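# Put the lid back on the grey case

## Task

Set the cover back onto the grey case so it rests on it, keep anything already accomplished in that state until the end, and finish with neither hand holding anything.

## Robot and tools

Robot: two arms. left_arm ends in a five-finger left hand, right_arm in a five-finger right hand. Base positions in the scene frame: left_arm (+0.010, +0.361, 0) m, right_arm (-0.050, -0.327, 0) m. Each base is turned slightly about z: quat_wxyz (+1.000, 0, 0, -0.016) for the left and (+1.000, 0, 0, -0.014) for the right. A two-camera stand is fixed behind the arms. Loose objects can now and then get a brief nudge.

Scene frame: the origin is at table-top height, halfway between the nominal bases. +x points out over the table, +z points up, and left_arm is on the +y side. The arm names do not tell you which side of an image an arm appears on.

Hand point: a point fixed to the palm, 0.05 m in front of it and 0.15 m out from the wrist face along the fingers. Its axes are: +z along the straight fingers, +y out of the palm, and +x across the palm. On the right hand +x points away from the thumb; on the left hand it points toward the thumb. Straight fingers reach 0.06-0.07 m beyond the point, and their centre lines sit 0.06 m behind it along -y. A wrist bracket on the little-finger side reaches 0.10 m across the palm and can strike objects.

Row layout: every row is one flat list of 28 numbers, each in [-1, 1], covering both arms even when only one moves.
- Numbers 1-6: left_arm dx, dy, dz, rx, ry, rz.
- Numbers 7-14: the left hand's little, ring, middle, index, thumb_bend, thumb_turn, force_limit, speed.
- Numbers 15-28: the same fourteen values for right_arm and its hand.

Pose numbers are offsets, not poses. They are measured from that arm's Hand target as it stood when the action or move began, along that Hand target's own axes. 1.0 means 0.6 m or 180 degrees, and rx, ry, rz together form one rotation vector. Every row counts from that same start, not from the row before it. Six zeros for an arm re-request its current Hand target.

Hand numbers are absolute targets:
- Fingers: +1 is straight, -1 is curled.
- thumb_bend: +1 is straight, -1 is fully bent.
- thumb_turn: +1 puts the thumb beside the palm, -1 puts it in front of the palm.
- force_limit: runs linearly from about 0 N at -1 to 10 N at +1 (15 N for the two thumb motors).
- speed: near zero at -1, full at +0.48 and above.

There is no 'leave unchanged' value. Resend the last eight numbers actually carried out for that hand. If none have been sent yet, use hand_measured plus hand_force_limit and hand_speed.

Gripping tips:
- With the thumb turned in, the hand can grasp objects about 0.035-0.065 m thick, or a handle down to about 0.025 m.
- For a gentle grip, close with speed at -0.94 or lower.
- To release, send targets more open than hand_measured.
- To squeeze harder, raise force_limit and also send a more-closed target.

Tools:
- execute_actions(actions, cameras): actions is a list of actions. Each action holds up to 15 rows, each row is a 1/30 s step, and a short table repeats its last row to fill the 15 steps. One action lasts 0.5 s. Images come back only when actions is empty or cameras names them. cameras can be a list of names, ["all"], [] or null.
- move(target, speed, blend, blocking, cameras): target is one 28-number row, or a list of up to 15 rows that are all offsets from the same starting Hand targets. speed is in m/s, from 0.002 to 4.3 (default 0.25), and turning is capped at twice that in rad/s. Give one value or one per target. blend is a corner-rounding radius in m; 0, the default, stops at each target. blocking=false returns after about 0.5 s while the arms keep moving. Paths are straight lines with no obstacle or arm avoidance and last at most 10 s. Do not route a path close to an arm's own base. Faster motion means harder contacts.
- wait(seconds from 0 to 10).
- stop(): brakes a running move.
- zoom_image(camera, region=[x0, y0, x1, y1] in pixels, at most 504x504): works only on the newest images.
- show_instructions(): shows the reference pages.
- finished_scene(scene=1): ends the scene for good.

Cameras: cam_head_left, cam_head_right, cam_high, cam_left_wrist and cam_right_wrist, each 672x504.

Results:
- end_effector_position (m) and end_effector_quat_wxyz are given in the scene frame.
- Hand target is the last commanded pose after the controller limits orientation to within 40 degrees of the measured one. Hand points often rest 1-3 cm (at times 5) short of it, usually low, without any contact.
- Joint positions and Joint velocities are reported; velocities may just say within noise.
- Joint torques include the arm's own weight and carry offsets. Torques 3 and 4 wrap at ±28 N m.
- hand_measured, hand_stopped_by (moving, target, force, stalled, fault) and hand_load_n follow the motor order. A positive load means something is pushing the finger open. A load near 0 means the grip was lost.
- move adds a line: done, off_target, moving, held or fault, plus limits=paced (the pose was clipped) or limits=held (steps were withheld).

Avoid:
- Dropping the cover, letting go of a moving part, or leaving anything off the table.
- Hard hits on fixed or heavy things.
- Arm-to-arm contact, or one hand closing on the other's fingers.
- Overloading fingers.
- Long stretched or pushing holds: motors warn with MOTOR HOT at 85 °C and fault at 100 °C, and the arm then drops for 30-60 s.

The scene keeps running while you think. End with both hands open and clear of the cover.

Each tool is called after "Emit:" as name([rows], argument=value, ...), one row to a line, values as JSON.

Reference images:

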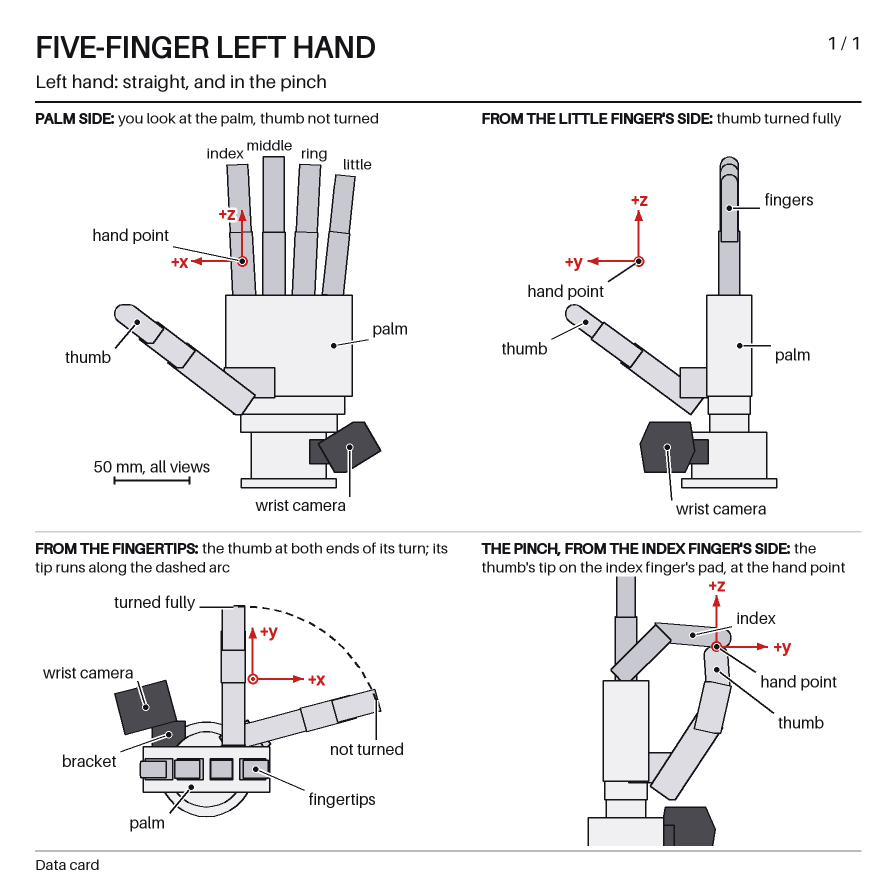

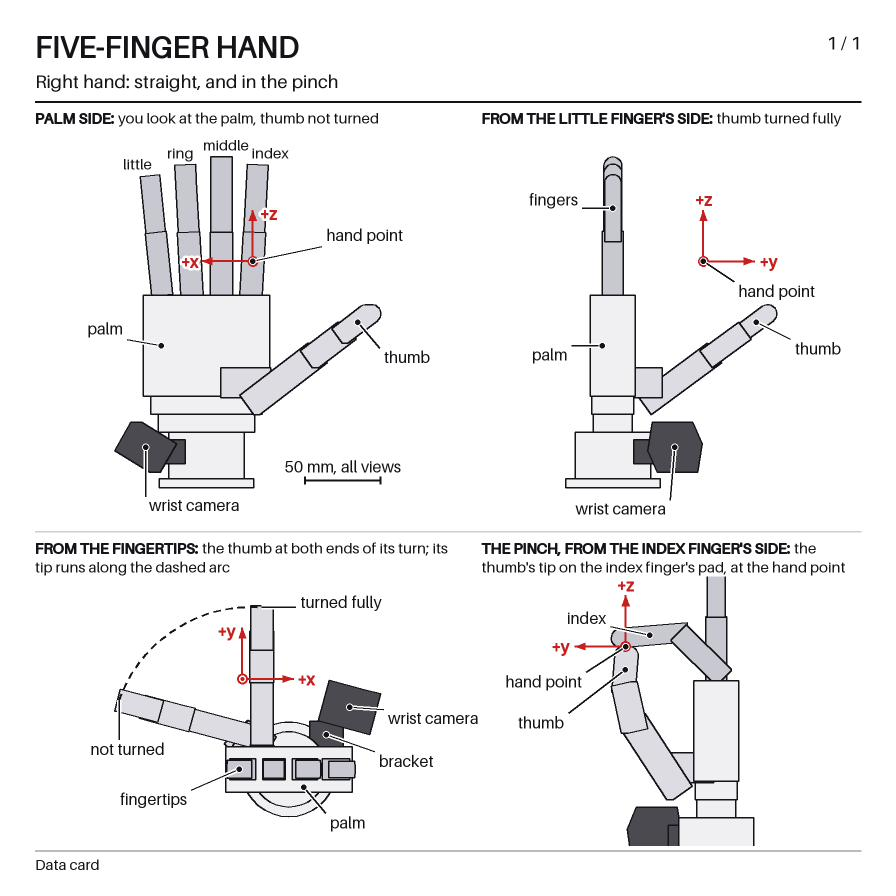

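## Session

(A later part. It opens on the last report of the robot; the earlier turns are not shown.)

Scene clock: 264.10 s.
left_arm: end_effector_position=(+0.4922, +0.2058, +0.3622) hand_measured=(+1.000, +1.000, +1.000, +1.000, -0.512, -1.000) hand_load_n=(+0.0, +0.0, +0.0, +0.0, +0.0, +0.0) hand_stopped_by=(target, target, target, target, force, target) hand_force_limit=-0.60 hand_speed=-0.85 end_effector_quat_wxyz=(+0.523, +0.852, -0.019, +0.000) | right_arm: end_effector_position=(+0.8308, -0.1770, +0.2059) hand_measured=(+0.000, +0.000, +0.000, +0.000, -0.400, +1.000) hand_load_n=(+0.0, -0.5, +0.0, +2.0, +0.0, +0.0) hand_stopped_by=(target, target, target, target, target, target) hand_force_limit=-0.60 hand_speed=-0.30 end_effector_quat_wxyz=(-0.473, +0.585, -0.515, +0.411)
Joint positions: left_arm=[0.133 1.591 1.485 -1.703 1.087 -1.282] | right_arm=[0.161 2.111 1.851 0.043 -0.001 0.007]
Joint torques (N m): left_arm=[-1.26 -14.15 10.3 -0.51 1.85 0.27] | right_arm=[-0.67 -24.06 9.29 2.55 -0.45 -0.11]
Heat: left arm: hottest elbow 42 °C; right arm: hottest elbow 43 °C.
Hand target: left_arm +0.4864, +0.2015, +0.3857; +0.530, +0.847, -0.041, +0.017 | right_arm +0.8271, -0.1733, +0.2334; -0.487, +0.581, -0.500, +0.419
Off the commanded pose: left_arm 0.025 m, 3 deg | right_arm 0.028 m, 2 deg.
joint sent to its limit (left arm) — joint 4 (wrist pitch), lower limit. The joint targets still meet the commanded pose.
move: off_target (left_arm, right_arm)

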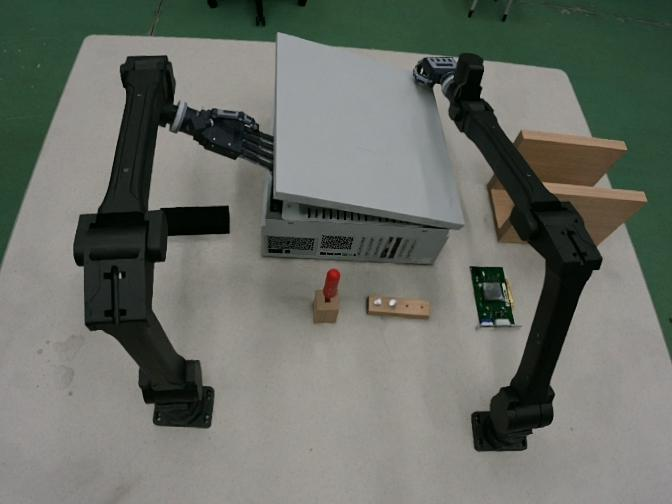

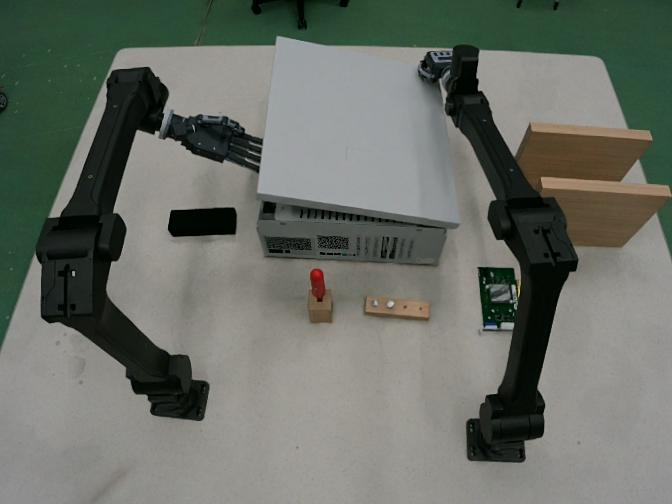

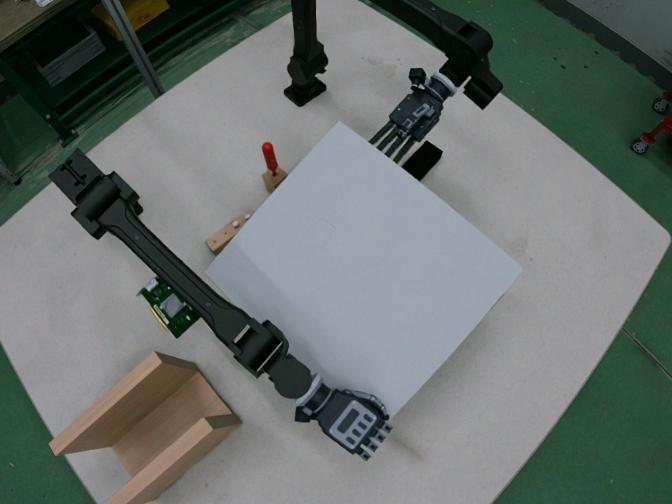

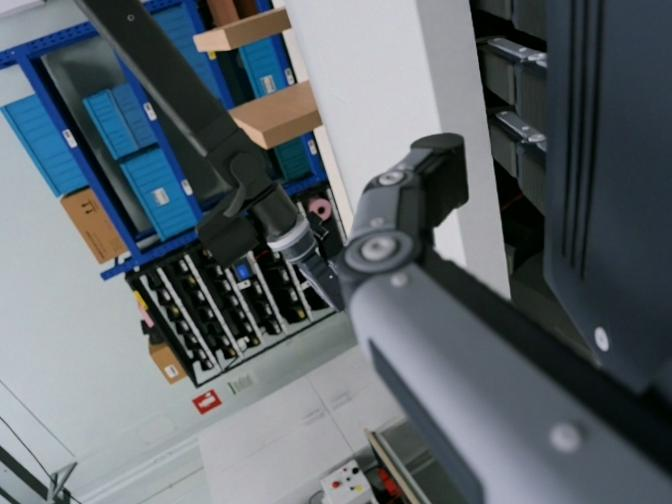

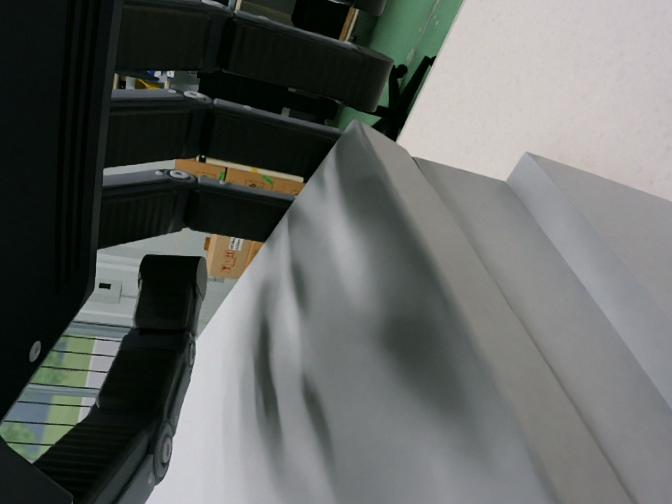

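Emit:
move(target=[0.0491,-0.0133,0.0037,0,0,0,1,1,1,1,-0.6,-1,-0.6,-0.85,0.0198,0.0005,-0.0029,0,0,0,0,0,0,0,-0.4,1,-0.6,-0.3], speed=0.05, cameras=["all"])

Scene clock: 276.77 s.
left_arm: end_effector_position=(+0.5127, +0.2052, +0.3622) hand_measured=(+1.000, +1.000, +1.000, +1.000, -0.512, -1.000) hand_load_n=(+0.0, +0.0, +0.0, +0.0, +0.0, +0.5) hand_stopped_by=(target, target, target, target, force, target) hand_force_limit=-0.60 hand_speed=-0.85 end_effector_quat_wxyz=(+0.532, +0.847, -0.022, +0.004) | right_arm: end_effector_position=(+0.8271, -0.1787, +0.2157) hand_measured=(+0.000, +0.000, +0.000, +0.000, -0.400, +1.000) hand_load_n=(+0.0, +0.0, +0.0, +0.0, +0.0, -0.5) hand_stopped_by=(target, target, target, target, target, target) hand_force_limit=-0.60 hand_speed=-0.30 end_effector_quat_wxyz=(-0.481, +0.587, -0.509, +0.408)
Joint positions: left_arm=[0.129 1.645 1.541 -1.703 1.108 -1.275] | right_arm=[0.155 2.093 1.842 0.044 -0.025 0.006]
Joint torques (N m): left_arm=[-0.97 -13.04 12.23 -0.38 1.06 0.08] | right_arm=[-1.44 -23 9.46 2.63 -0.13 -0.13]
Heat: left arm: hottest elbow 42 °C; right arm: hottest elbow 42 °C.
Hand target: left_arm +0.5163, +0.2013, +0.3796; +0.530, +0.847, -0.041, +0.017 | right_arm +0.8271, -0.1851, +0.2332; -0.487, +0.581, -0.500, +0.419
Off the commanded pose: left_arm 0.018 m, 3 deg | right_arm 0.019 m, 2 deg.
joint sent to its limit (left arm) — joint 4 (wrist pitch), lower limit. The joint targets still meet the commanded pose.
move: off_target (left_arm, right_arm)

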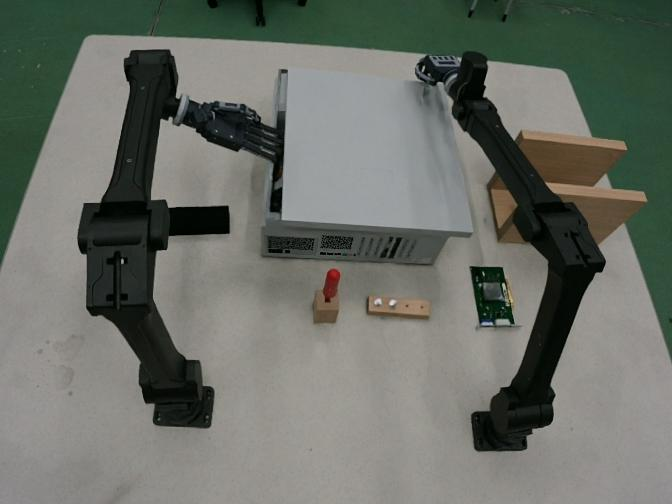

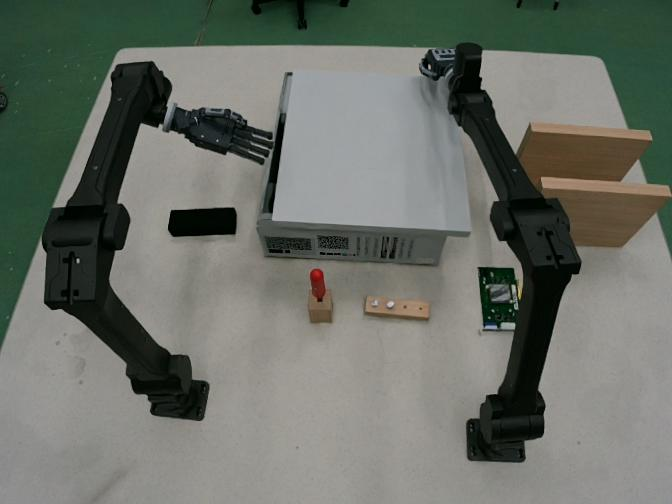

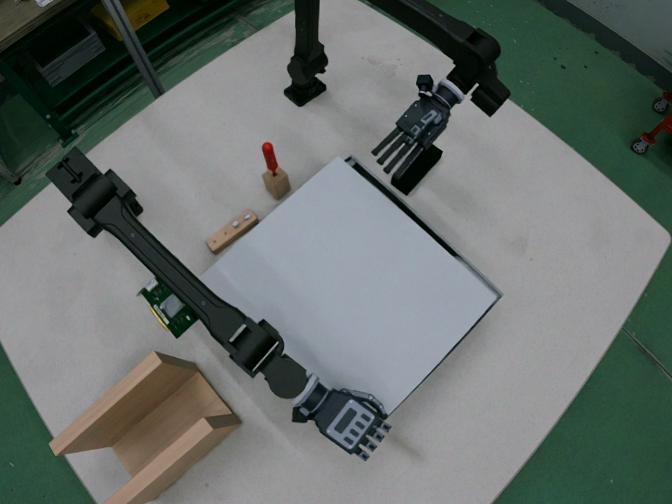

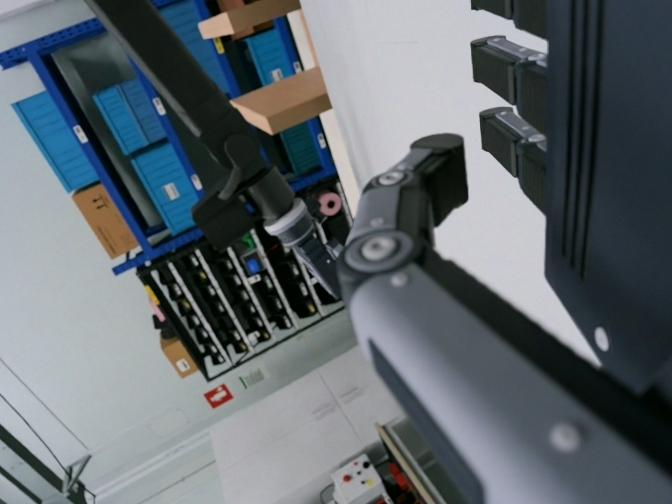

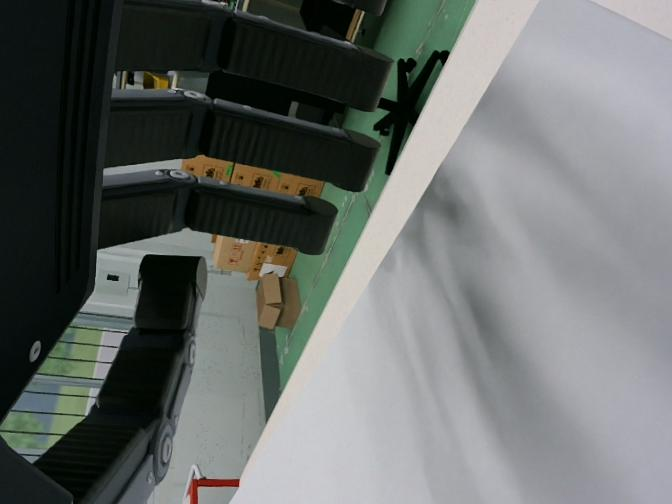

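Emit:
zoom_image(camera="cam_high", region=[320, 140, 520, 310])

Emit:
zoom_image(camera="cam_head_left", region=[250, 60, 370, 260])

Emit:
zoom_image(camera="cam_head_right", region=[240, 60, 360, 260])

Emit:
zoom_image(camera="cam_head_right", region=[370, 170, 490, 270])

Emit:
zoom_image(camera="cam_head_left", region=[370, 170, 490, 270])

Emit:
zoom_image(camera="cam_high", region=[180, 240, 420, 480])

Scaled by 2.520 from the camera's 672x504 image, which has a finer 960x720 frame.

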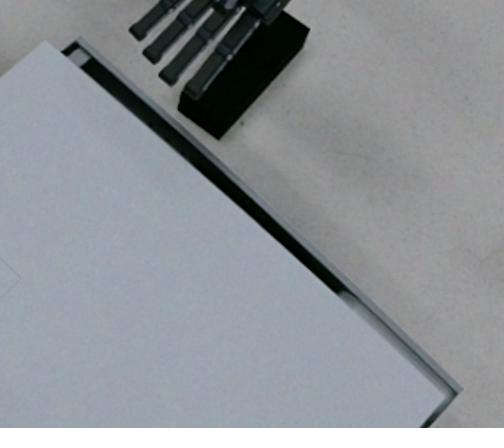

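Scaled by 2.520 from the camera's 672x504 image, which has a finer 960x720 frame.

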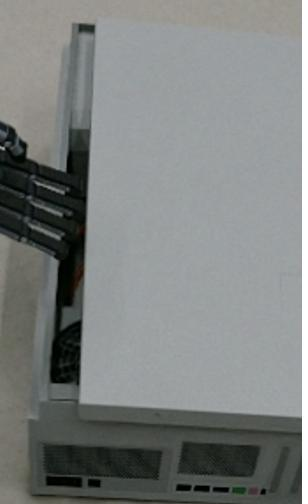

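Scaled by 2.520 from the camera's 672x504 image, which has a finer 960x720 frame.

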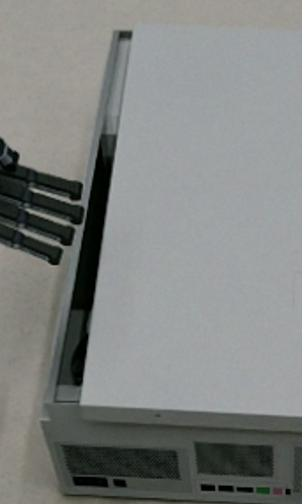

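Scaled by 4.200 from the camera's 672x504 image, which has a finer 960x720 frame.

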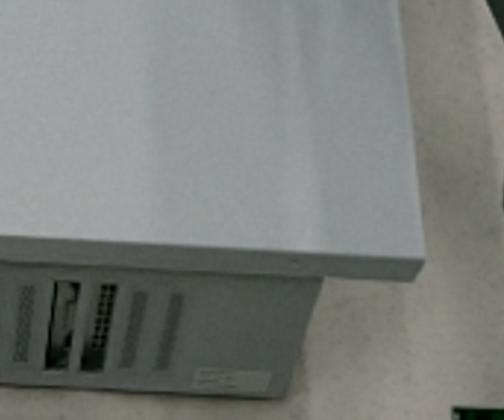

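Scaled by 4.200 from the camera's 672x504 image, which has a finer 960x720 frame.

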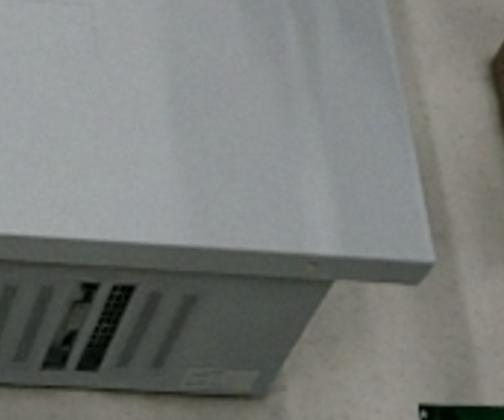

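Scaled by 2.100 from the camera's 672x504 image, which has a finer 960x720 frame.

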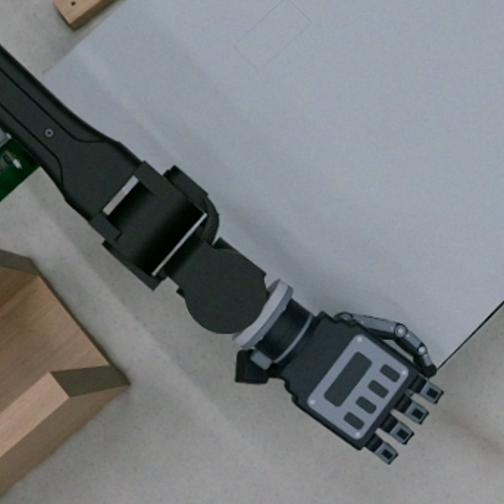

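Emit:
move([
  [0,0,0,0,0,0,1,1,1,1,-0.6,-1,-0.6,-0.85,0.0007,-0.1601,-0.0235,0,0,0,0,0,0,0,-0.4,1,-0.6,-0.3],
  [0,0,0,0,0,0,1,1,1,1,-0.6,-1,-0.6,-0.85,0.1858,-0.2584,-0.3263,-0.2881,0.32,0.4508,1,1,1,1,-0.4,1,-0.6,-0.3],
  [0,0,0,0,0,0,1,1,1,1,-0.6,-1,-0.6,-0.85,0.1281,-0.0991,-0.4604,-0.2881,0.32,0.4508,1,1,1,1,-0.4,1,-0.6,-0.3],
], speed=0.25, blend=[0.03, 0.0, 0], cameras=["all"])

Scene clock: 293.07 s.
left_arm: end_effector_position=(+0.5127, +0.2052, +0.3622) hand_measured=(+1.000, +1.000, +1.000, +1.000, -0.512, -1.000) hand_load_n=(+0.0, +0.0, +0.0, +0.0, +0.0, +0.0) hand_stopped_by=(target, target, target, target, force, target) hand_force_limit=-0.60 hand_speed=-0.85 end_effector_quat_wxyz=(+0.532, +0.847, -0.022, +0.004) | right_arm: end_effector_position=(+0.5869, -0.3070, +0.3316) hand_measured=(+1.000, +1.000, +1.000, +1.000, -0.400, +1.000) hand_load_n=(+0.0, +0.0, +0.0, +0.0, +0.0, +0.0) hand_stopped_by=(target, target, target, target, target, target) hand_force_limit=-0.60 hand_speed=-0.30 end_effector_quat_wxyz=(+0.093, -0.018, +0.995, +0.005)
Joint positions: left_arm=[0.129 1.645 1.541 -1.703 1.108 -1.275] | right_arm=[-0.049 1.868 2.178 -1.696 -0.028 1.46]
Joint torques (N m): left_arm=[-1.55 -12.4 12.36 -0.28 0.99 0.11] | right_arm=[-0.09 -18.73 8.13 0.23 0.08 -0.17]
Heat: left arm: hottest elbow 42 °C; right arm: hottest elbow 41 °C.
Hand target: left_arm +0.5163, +0.2013, +0.3796; +0.530, +0.847, -0.041, +0.017 | right_arm +0.5798, -0.3000, +0.3399; +0.087, -0.032, +0.996, +0.003
Off the commanded pose: left_arm 0.018 m, 3 deg | right_arm 0.013 m, 2 deg.
elbow stopped short (right arm): the move would have taken joint 3 (elbow) straighter than the controller allows.
joint sent to its limit (left arm) — joint 4 (wrist pitch), lower limit. The joint targets still meet the commanded pose.
joint sent to its limit (right arm) — joint 4 (wrist pitch), lower limit. The joint targets still meet the commanded pose.
move: off_target (left_arm, right_arm); target 2's new numbers were sent with right_arm's hand 0.012 m and 17 deg from that target

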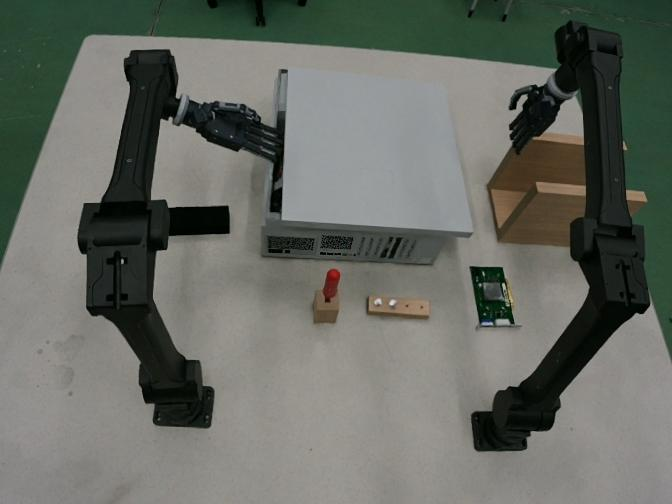

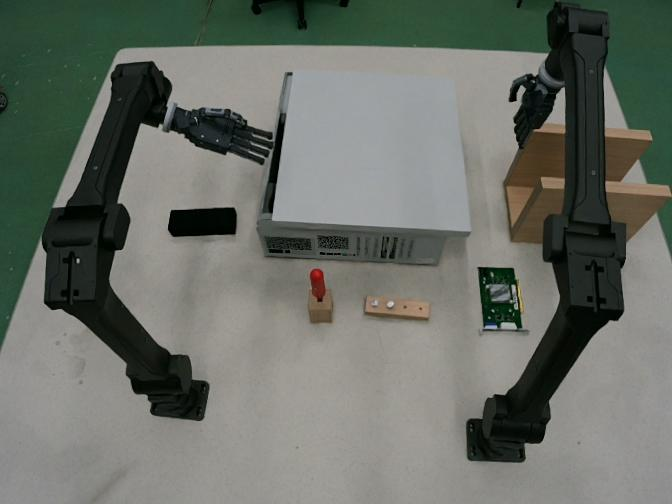

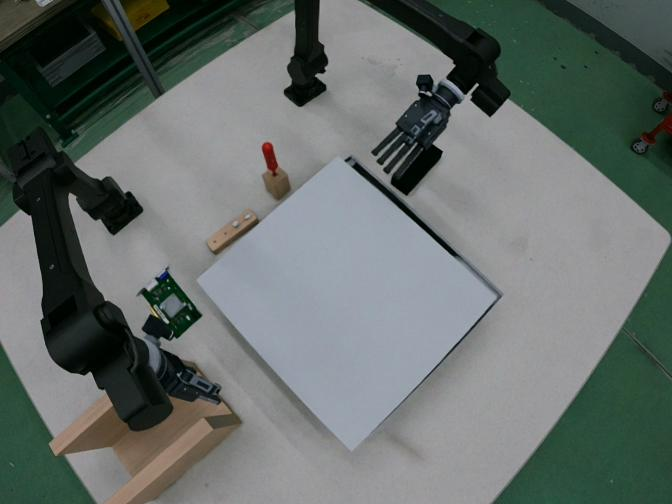

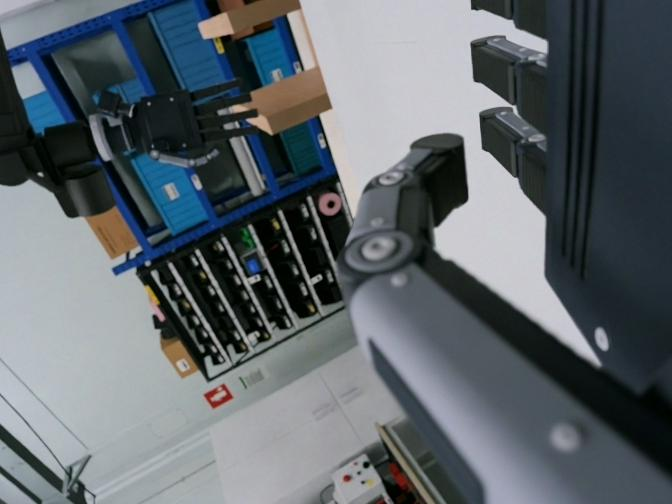

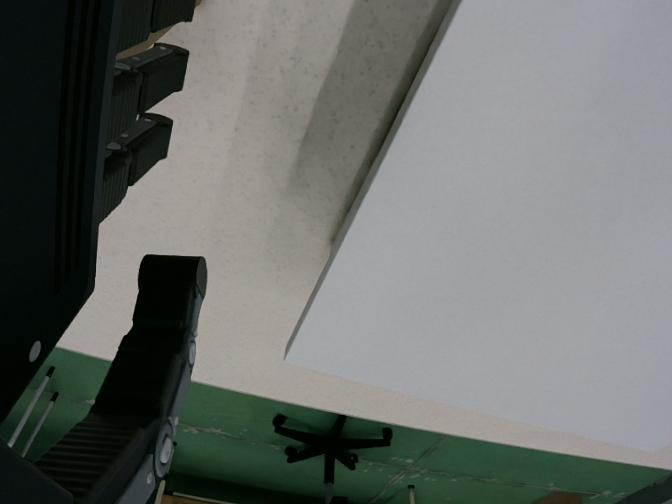

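Emit:
zoom_image(camera="cam_high", region=[180, 230, 300, 350])

Emit:
zoom_image(camera="cam_high", region=[300, 370, 420, 490])

Emit:
zoom_image(camera="cam_high", region=[440, 230, 560, 350])

Emit:
zoom_image(camera="cam_high", region=[300, 110, 420, 230])

Emit:
zoom_image(camera="cam_head_right", region=[250, 50, 490, 290])

Emit:
zoom_image(camera="cam_head_left", region=[240, 50, 480, 290])

Scaled by 4.200 from the camera's 672x504 image, which has a finer 960x720 frame.

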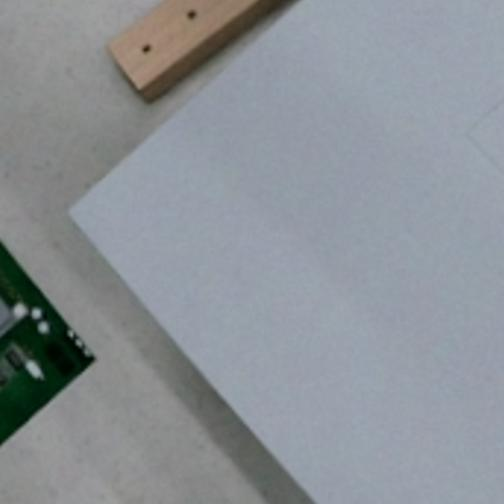

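Scaled by 4.200 from the camera's 672x504 image, which has a finer 960x720 frame.

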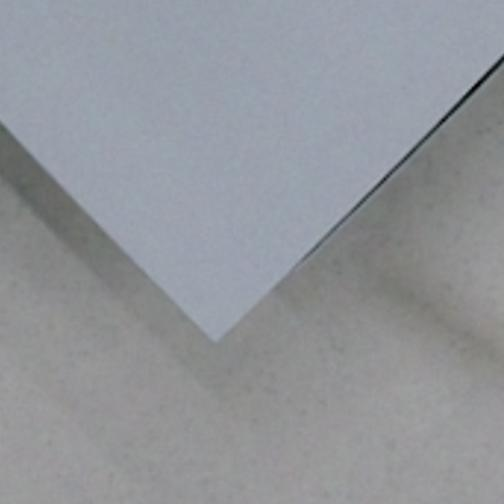

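Scaled by 4.200 from the camera's 672x504 image, which has a finer 960x720 frame.

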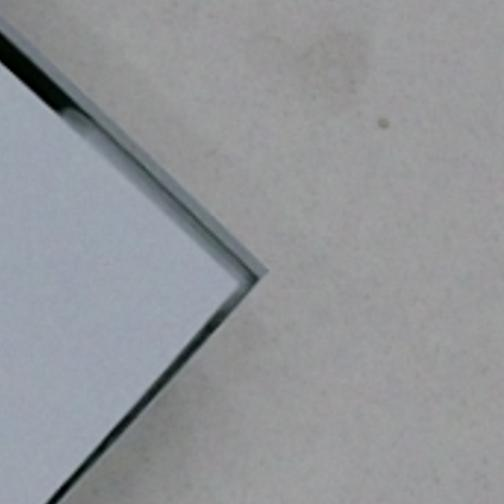

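Scaled by 4.200 from the camera's 672x504 image, which has a finer 960x720 frame.

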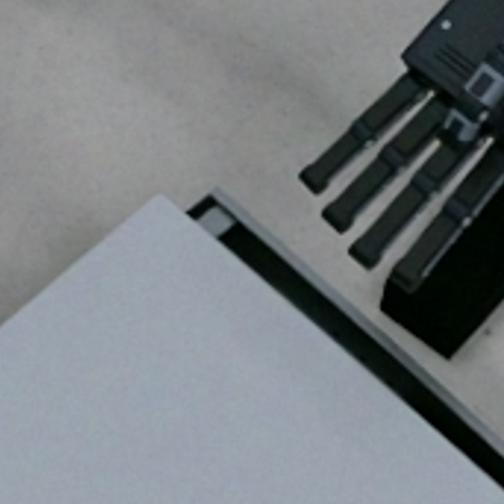

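Scaled by 2.100 from the camera's 672x504 image, which has a finer 960x720 frame.

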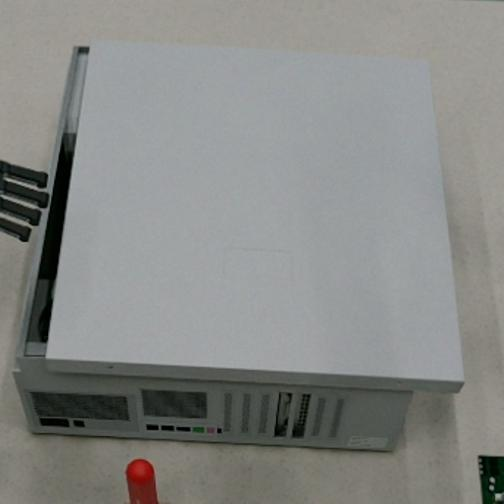

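Scaled by 2.100 from the camera's 672x504 image, which has a finer 960x720 frame.

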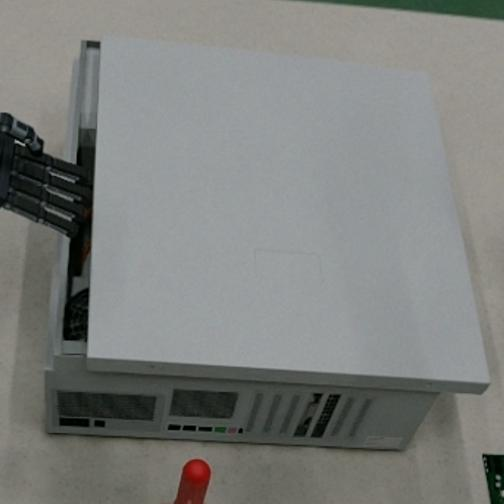

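Emit:
move([
  [0,0,0,0,0,0,1,1,1,1,-0.6,-1,-0.6,-0.85,0.0323,0.0083,0.189,0,0,0,1,1,1,1,-0.4,1,-0.6,-0.3],
  [0,0,0,0,0,0,1,1,1,1,-0.6,-1,-0.6,-0.85,0.026,0.108,0.1902,0,0,0,1,1,1,1,-0.4,1,-0.6,-0.3],
], speed=[0.15, 0.08], blend=[0.02, 0], cameras=["cam_head_left","cam_head_right","cam_high","cam_right_wrist"])

Scene clock: 298.77 s.
left_arm: end_effector_position=(+0.5127, +0.2052, +0.3622) hand_measured=(+1.000, +1.000, +1.000, +1.000, -0.512, -1.000) hand_load_n=(+0.0, +0.0, +0.0, +0.0, +0.0, +0.0) hand_stopped_by=(target, target, target, target, force, target) hand_force_limit=-0.60 hand_speed=-0.85 end_effector_quat_wxyz=(+0.532, +0.847, -0.022, +0.004) | right_arm: end_effector_position=(+0.5783, -0.2376, +0.2170) hand_measured=(+1.000, +1.000, +1.000, +1.000, -0.400, +1.000) hand_load_n=(+0.0, -0.5, +0.0, +0.0, +0.0, +0.0) hand_stopped_by=(target, target, target, target, target, target) hand_force_limit=-0.60 hand_speed=-0.30 end_effector_quat_wxyz=(+0.076, -0.037, +0.996, +0.004)
Joint positions: left_arm=[0.129 1.645 1.541 -1.703 1.108 -1.275] | right_arm=[0.071 1.819 1.809 -1.409 -0.007 1.541]
Joint torques (N m): left_arm=[-1.03 -12.75 12.33 -0.35 1.02 0.13] | right_arm=[-0.5 -18.08 8.76 0.87 0.1 0.11]
Heat: left arm: hottest elbow 42 °C; right arm: hottest elbow 40 °C.
Hand target: left_arm +0.5163, +0.2013, +0.3796; +0.530, +0.847, -0.041, +0.017 | right_arm +0.5801, -0.2349, +0.2250; +0.087, -0.032, +0.996, +0.003
Off the commanded pose: left_arm 0.018 m, 3 deg | right_arm 0.008 m, 1 deg.
joint sent to its limit (left arm) — joint 4 (wrist pitch), lower limit. The joint targets still meet the commanded pose.
move: off_target (left_arm)
Images, in order (width x height): cam_head_left 672x504, cam_head_right 672x504, cam_high 672x504, cam_right_wrist 672x504.

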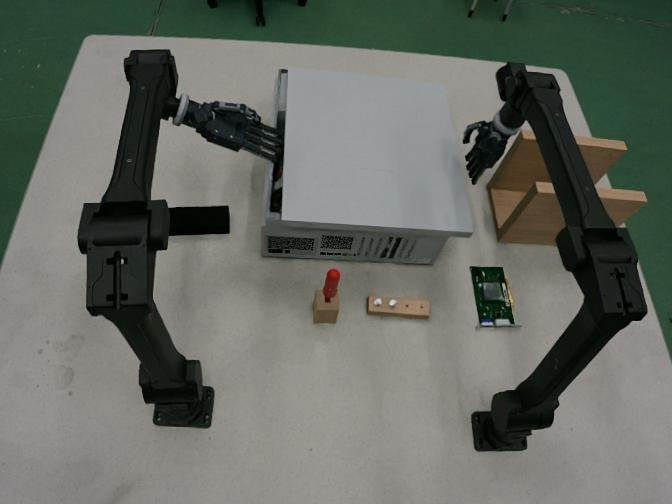

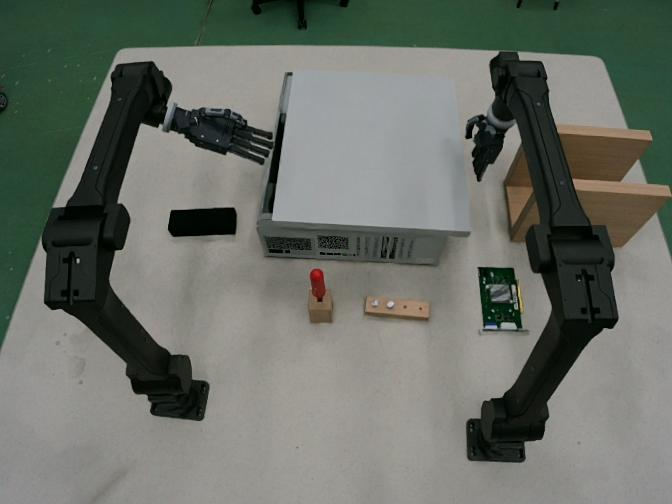

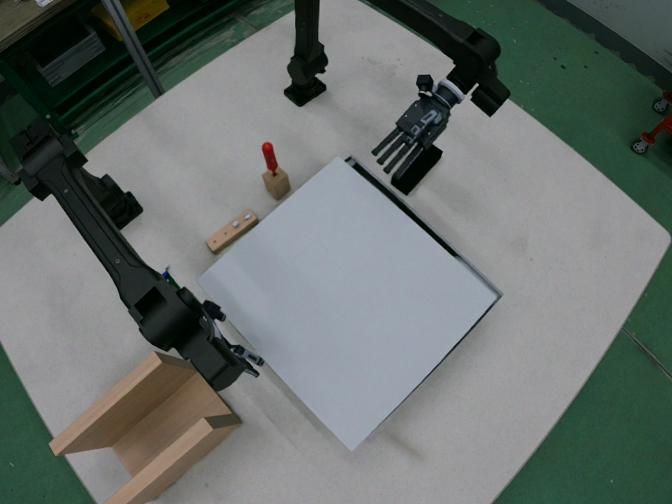

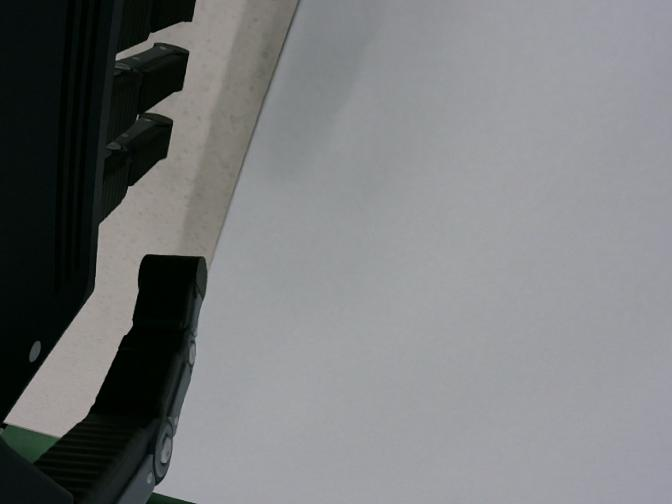

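Emit:
move(target=[0,0,0,0,0,0,1,1,1,1,-0.6,-1,-0.6,-0.85,-0.0044,0.0699,0.0008,0,0,0,1,1,1,1,-0.4,1,-0.6,-0.3], speed=0.04, cameras=["cam_head_left","cam_head_right","cam_high","cam_right_wrist"])

Scene clock: 302.30 s.
left_arm: end_effector_position=(+0.5127, +0.2052, +0.3622) hand_measured=(+1.000, +1.000, +1.000, +1.000, -0.512, -1.000) hand_load_n=(+0.0, +0.0, +0.0, +0.0, +0.0, +0.0) hand_stopped_by=(target, target, target, target, force, target) hand_force_limit=-0.60 hand_speed=-0.85 end_effector_quat_wxyz=(+0.532, +0.847, -0.022, +0.004) | right_arm: end_effector_position=(+0.5774, -0.2068, +0.2167) hand_measured=(+1.000, +1.000, +1.000, +1.000, -0.400, +1.000) hand_load_n=(+0.0, +0.0, +0.0, +0.5, +0.0, +0.0) hand_stopped_by=(target, target, target, target, target, target) hand_force_limit=-0.60 hand_speed=-0.30 end_effector_quat_wxyz=(+0.076, -0.027, +0.997, +0.000)
Joint positions: left_arm=[0.129 1.645 1.541 -1.703 1.108 -1.275] | right_arm=[0.128 1.819 1.809 -1.409 0.011 1.616]
Joint torques (N m): left_arm=[-1.44 -12.86 12.44 -0.39 1.01 0.13] | right_arm=[0.73 -17.38 9.78 0.72 -0.11 0.06]
Heat: left arm: hottest elbow 43 °C; right arm: hottest elbow 40 °C.
Hand target: left_arm +0.5163, +0.2013, +0.3796; +0.530, +0.847, -0.041, +0.017 | right_arm +0.5801, -0.1929, +0.2250; +0.087, -0.032, +0.996, +0.003
Off the commanded pose: left_arm 0.018 m, 3 deg | right_arm 0.016 m, 1 deg.
joint sent to its limit (left arm) — joint 4 (wrist pitch), lower limit. The joint targets still meet the commanded pose.
move: off_target (left_arm, right_arm)
Images, in order (width x height): cam_head_left 672x504, cam_head_right 672x504, cam_high 672x504, cam_right_wrist 672x504.

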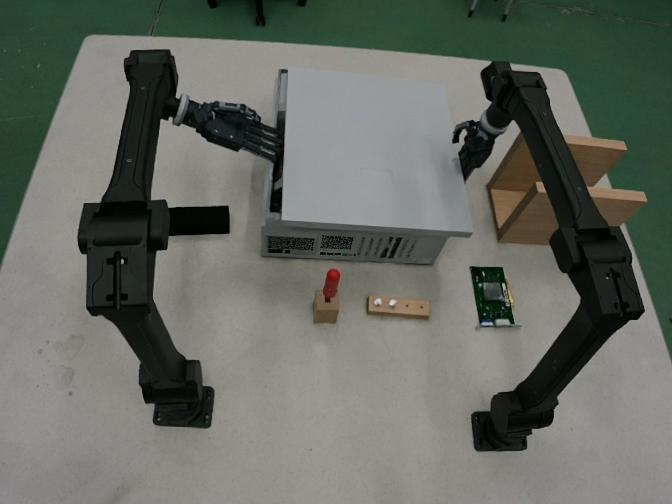

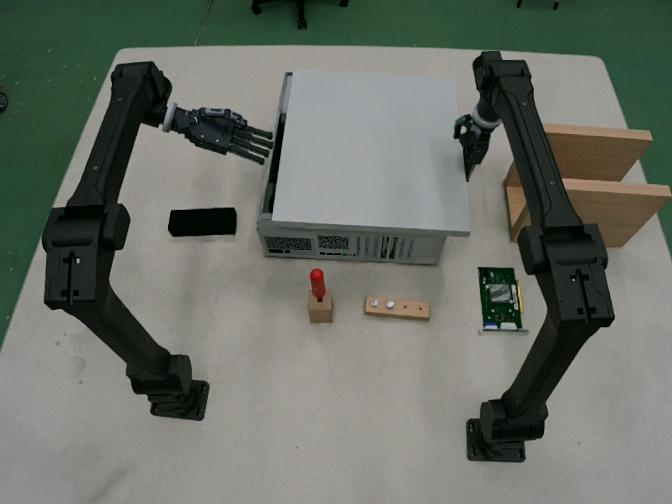

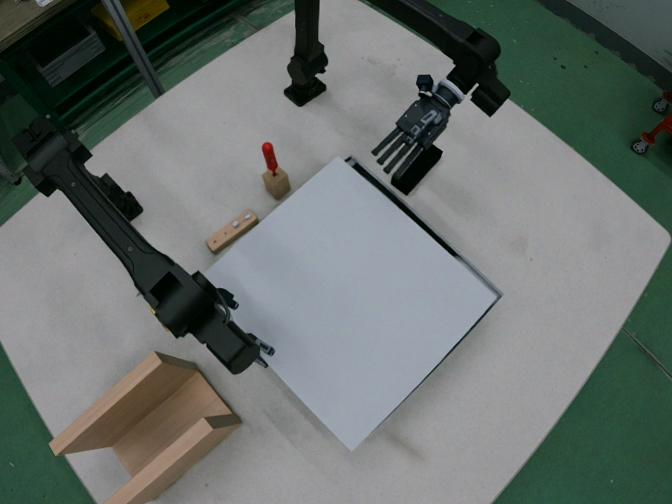

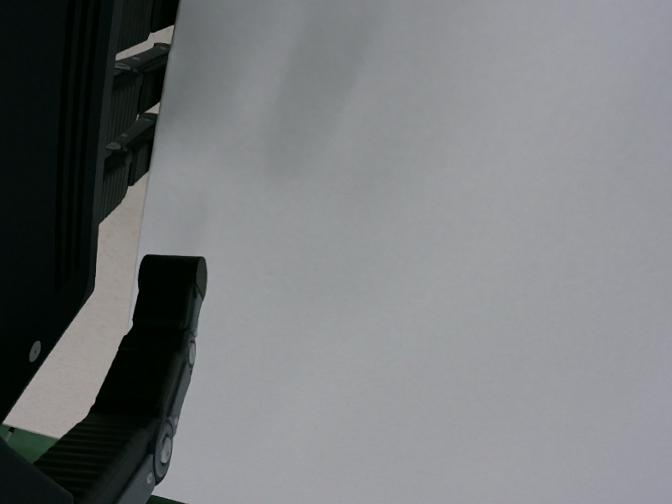

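Emit:
move(target=[0,0,0,0,0,0,1,1,1,1,-0.6,-1,-0.6,-0.85,-0.0021,0.0333,0.0004,0,0,0,1,1,1,1,-0.4,1,-0.6,-0.3], speed=0.03, cameras=["cam_head_left","cam_high","cam_right_wrist"])

Scene clock: 303.77 s.
left_arm: end_effector_position=(+0.5127, +0.2052, +0.3622) hand_measured=(+1.000, +1.000, +1.000, +1.000, -0.512, -1.000) hand_load_n=(+0.0, +0.0, +0.0, +0.0, +0.0, +0.0) hand_stopped_by=(target, target, target, target, force, target) hand_force_limit=-0.60 hand_speed=-0.85 end_effector_quat_wxyz=(+0.532, +0.847, -0.022, +0.004) | right_arm: end_effector_position=(+0.5786, -0.2018, +0.2161) hand_measured=(+1.000, +1.000, +1.000, +1.000, -0.400, +1.000) hand_load_n=(+0.0, +0.0, +0.0, +0.5, -0.5, +0.0) hand_stopped_by=(target, target, target, target, target, target) hand_force_limit=-0.60 hand_speed=-0.30 end_effector_quat_wxyz=(+0.077, -0.013, +0.997, -0.006)
Joint positions: left_arm=[0.129 1.645 1.541 -1.703 1.108 -1.275] | right_arm=[0.144 1.819 1.809 -1.409 0.028 1.658]
Joint torques (N m): left_arm=[-0.85 -12.75 12.26 -0.44 1.03 0.1] | right_arm=[2.2 -16.91 10.45 0.57 -0.58 -0.01]
Heat: left arm: hottest elbow 43 °C; right arm: hottest elbow 40 °C.
Hand target: left_arm +0.5163, +0.2013, +0.3796; +0.530, +0.847, -0.041, +0.017 | right_arm +0.5800, -0.1728, +0.2250; +0.087, -0.032, +0.996, +0.003
Off the commanded pose: left_arm 0.018 m, 3 deg | right_arm 0.030 m, 3 deg.
joint sent to its limit (left arm) — joint 4 (wrist pitch), lower limit. The joint targets still meet the commanded pose.
move: off_target (left_arm, right_arm)
Images, in order (width x height): cam_head_left 672x504, cam_high 672x504, cam_right_wrist 672x504.

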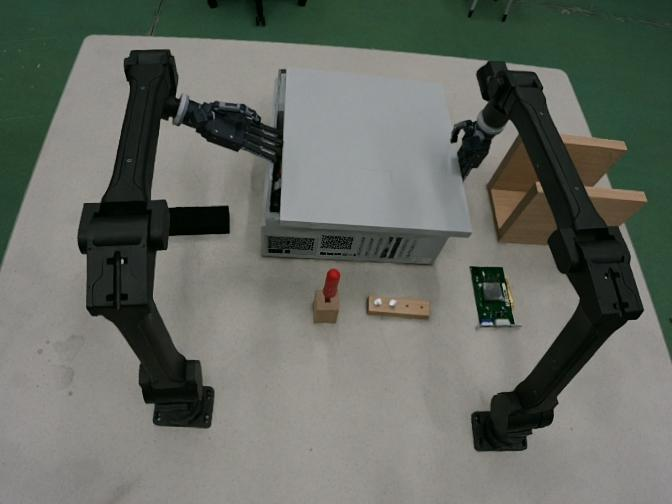

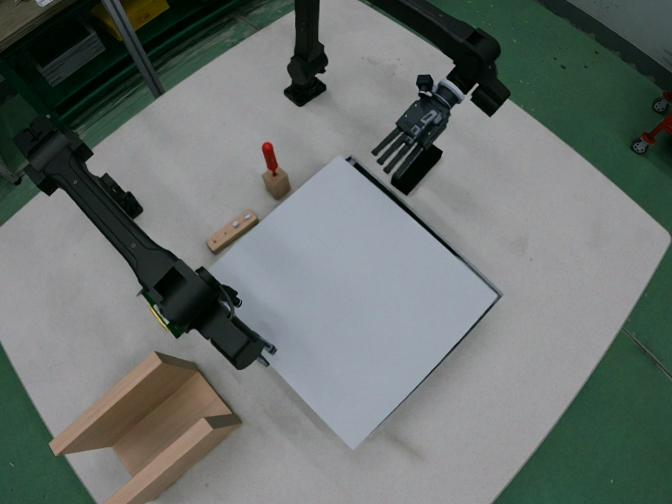

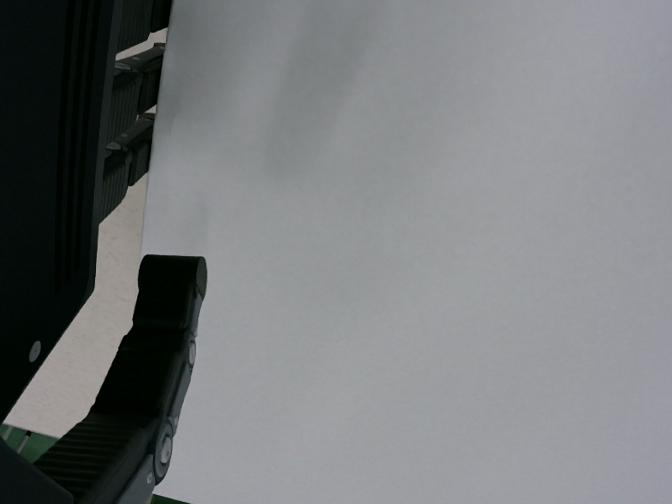

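Emit:
zoom_image(camera="cam_high", region=[320, 140, 520, 310])

Emit:
zoom_image(camera="cam_high", region=[300, 370, 420, 490])

Emit:
zoom_image(camera="cam_head_left", region=[250, 60, 370, 260])

Emit:
zoom_image(camera="cam_head_left", region=[370, 170, 490, 270])

Scaled by 2.520 from the camera's 672x504 image, which has a finer 960x720 frame.

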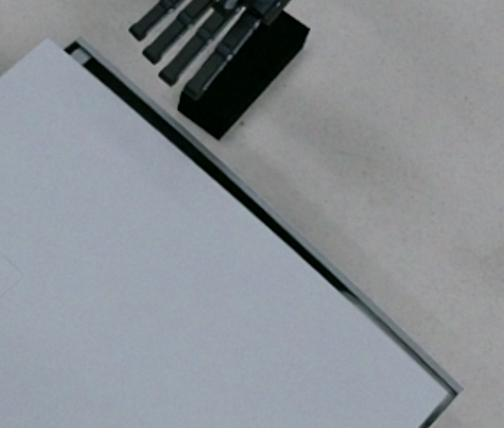

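Scaled by 4.200 from the camera's 672x504 image, which has a finer 960x720 frame.

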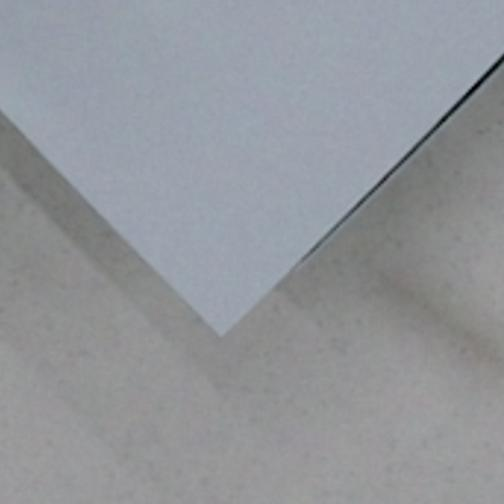

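Scaled by 2.520 from the camera's 672x504 image, which has a finer 960x720 frame.

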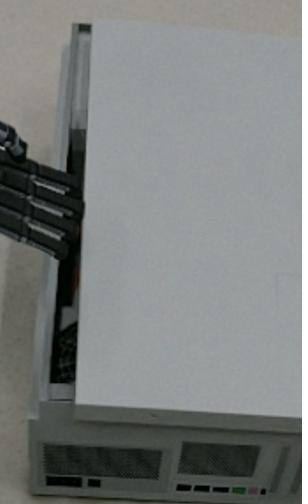

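Scaled by 4.200 from the camera's 672x504 image, which has a finer 960x720 frame.

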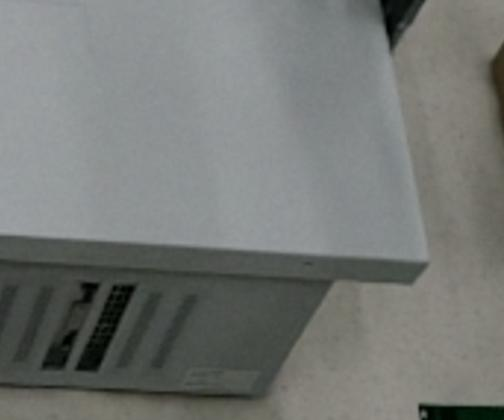

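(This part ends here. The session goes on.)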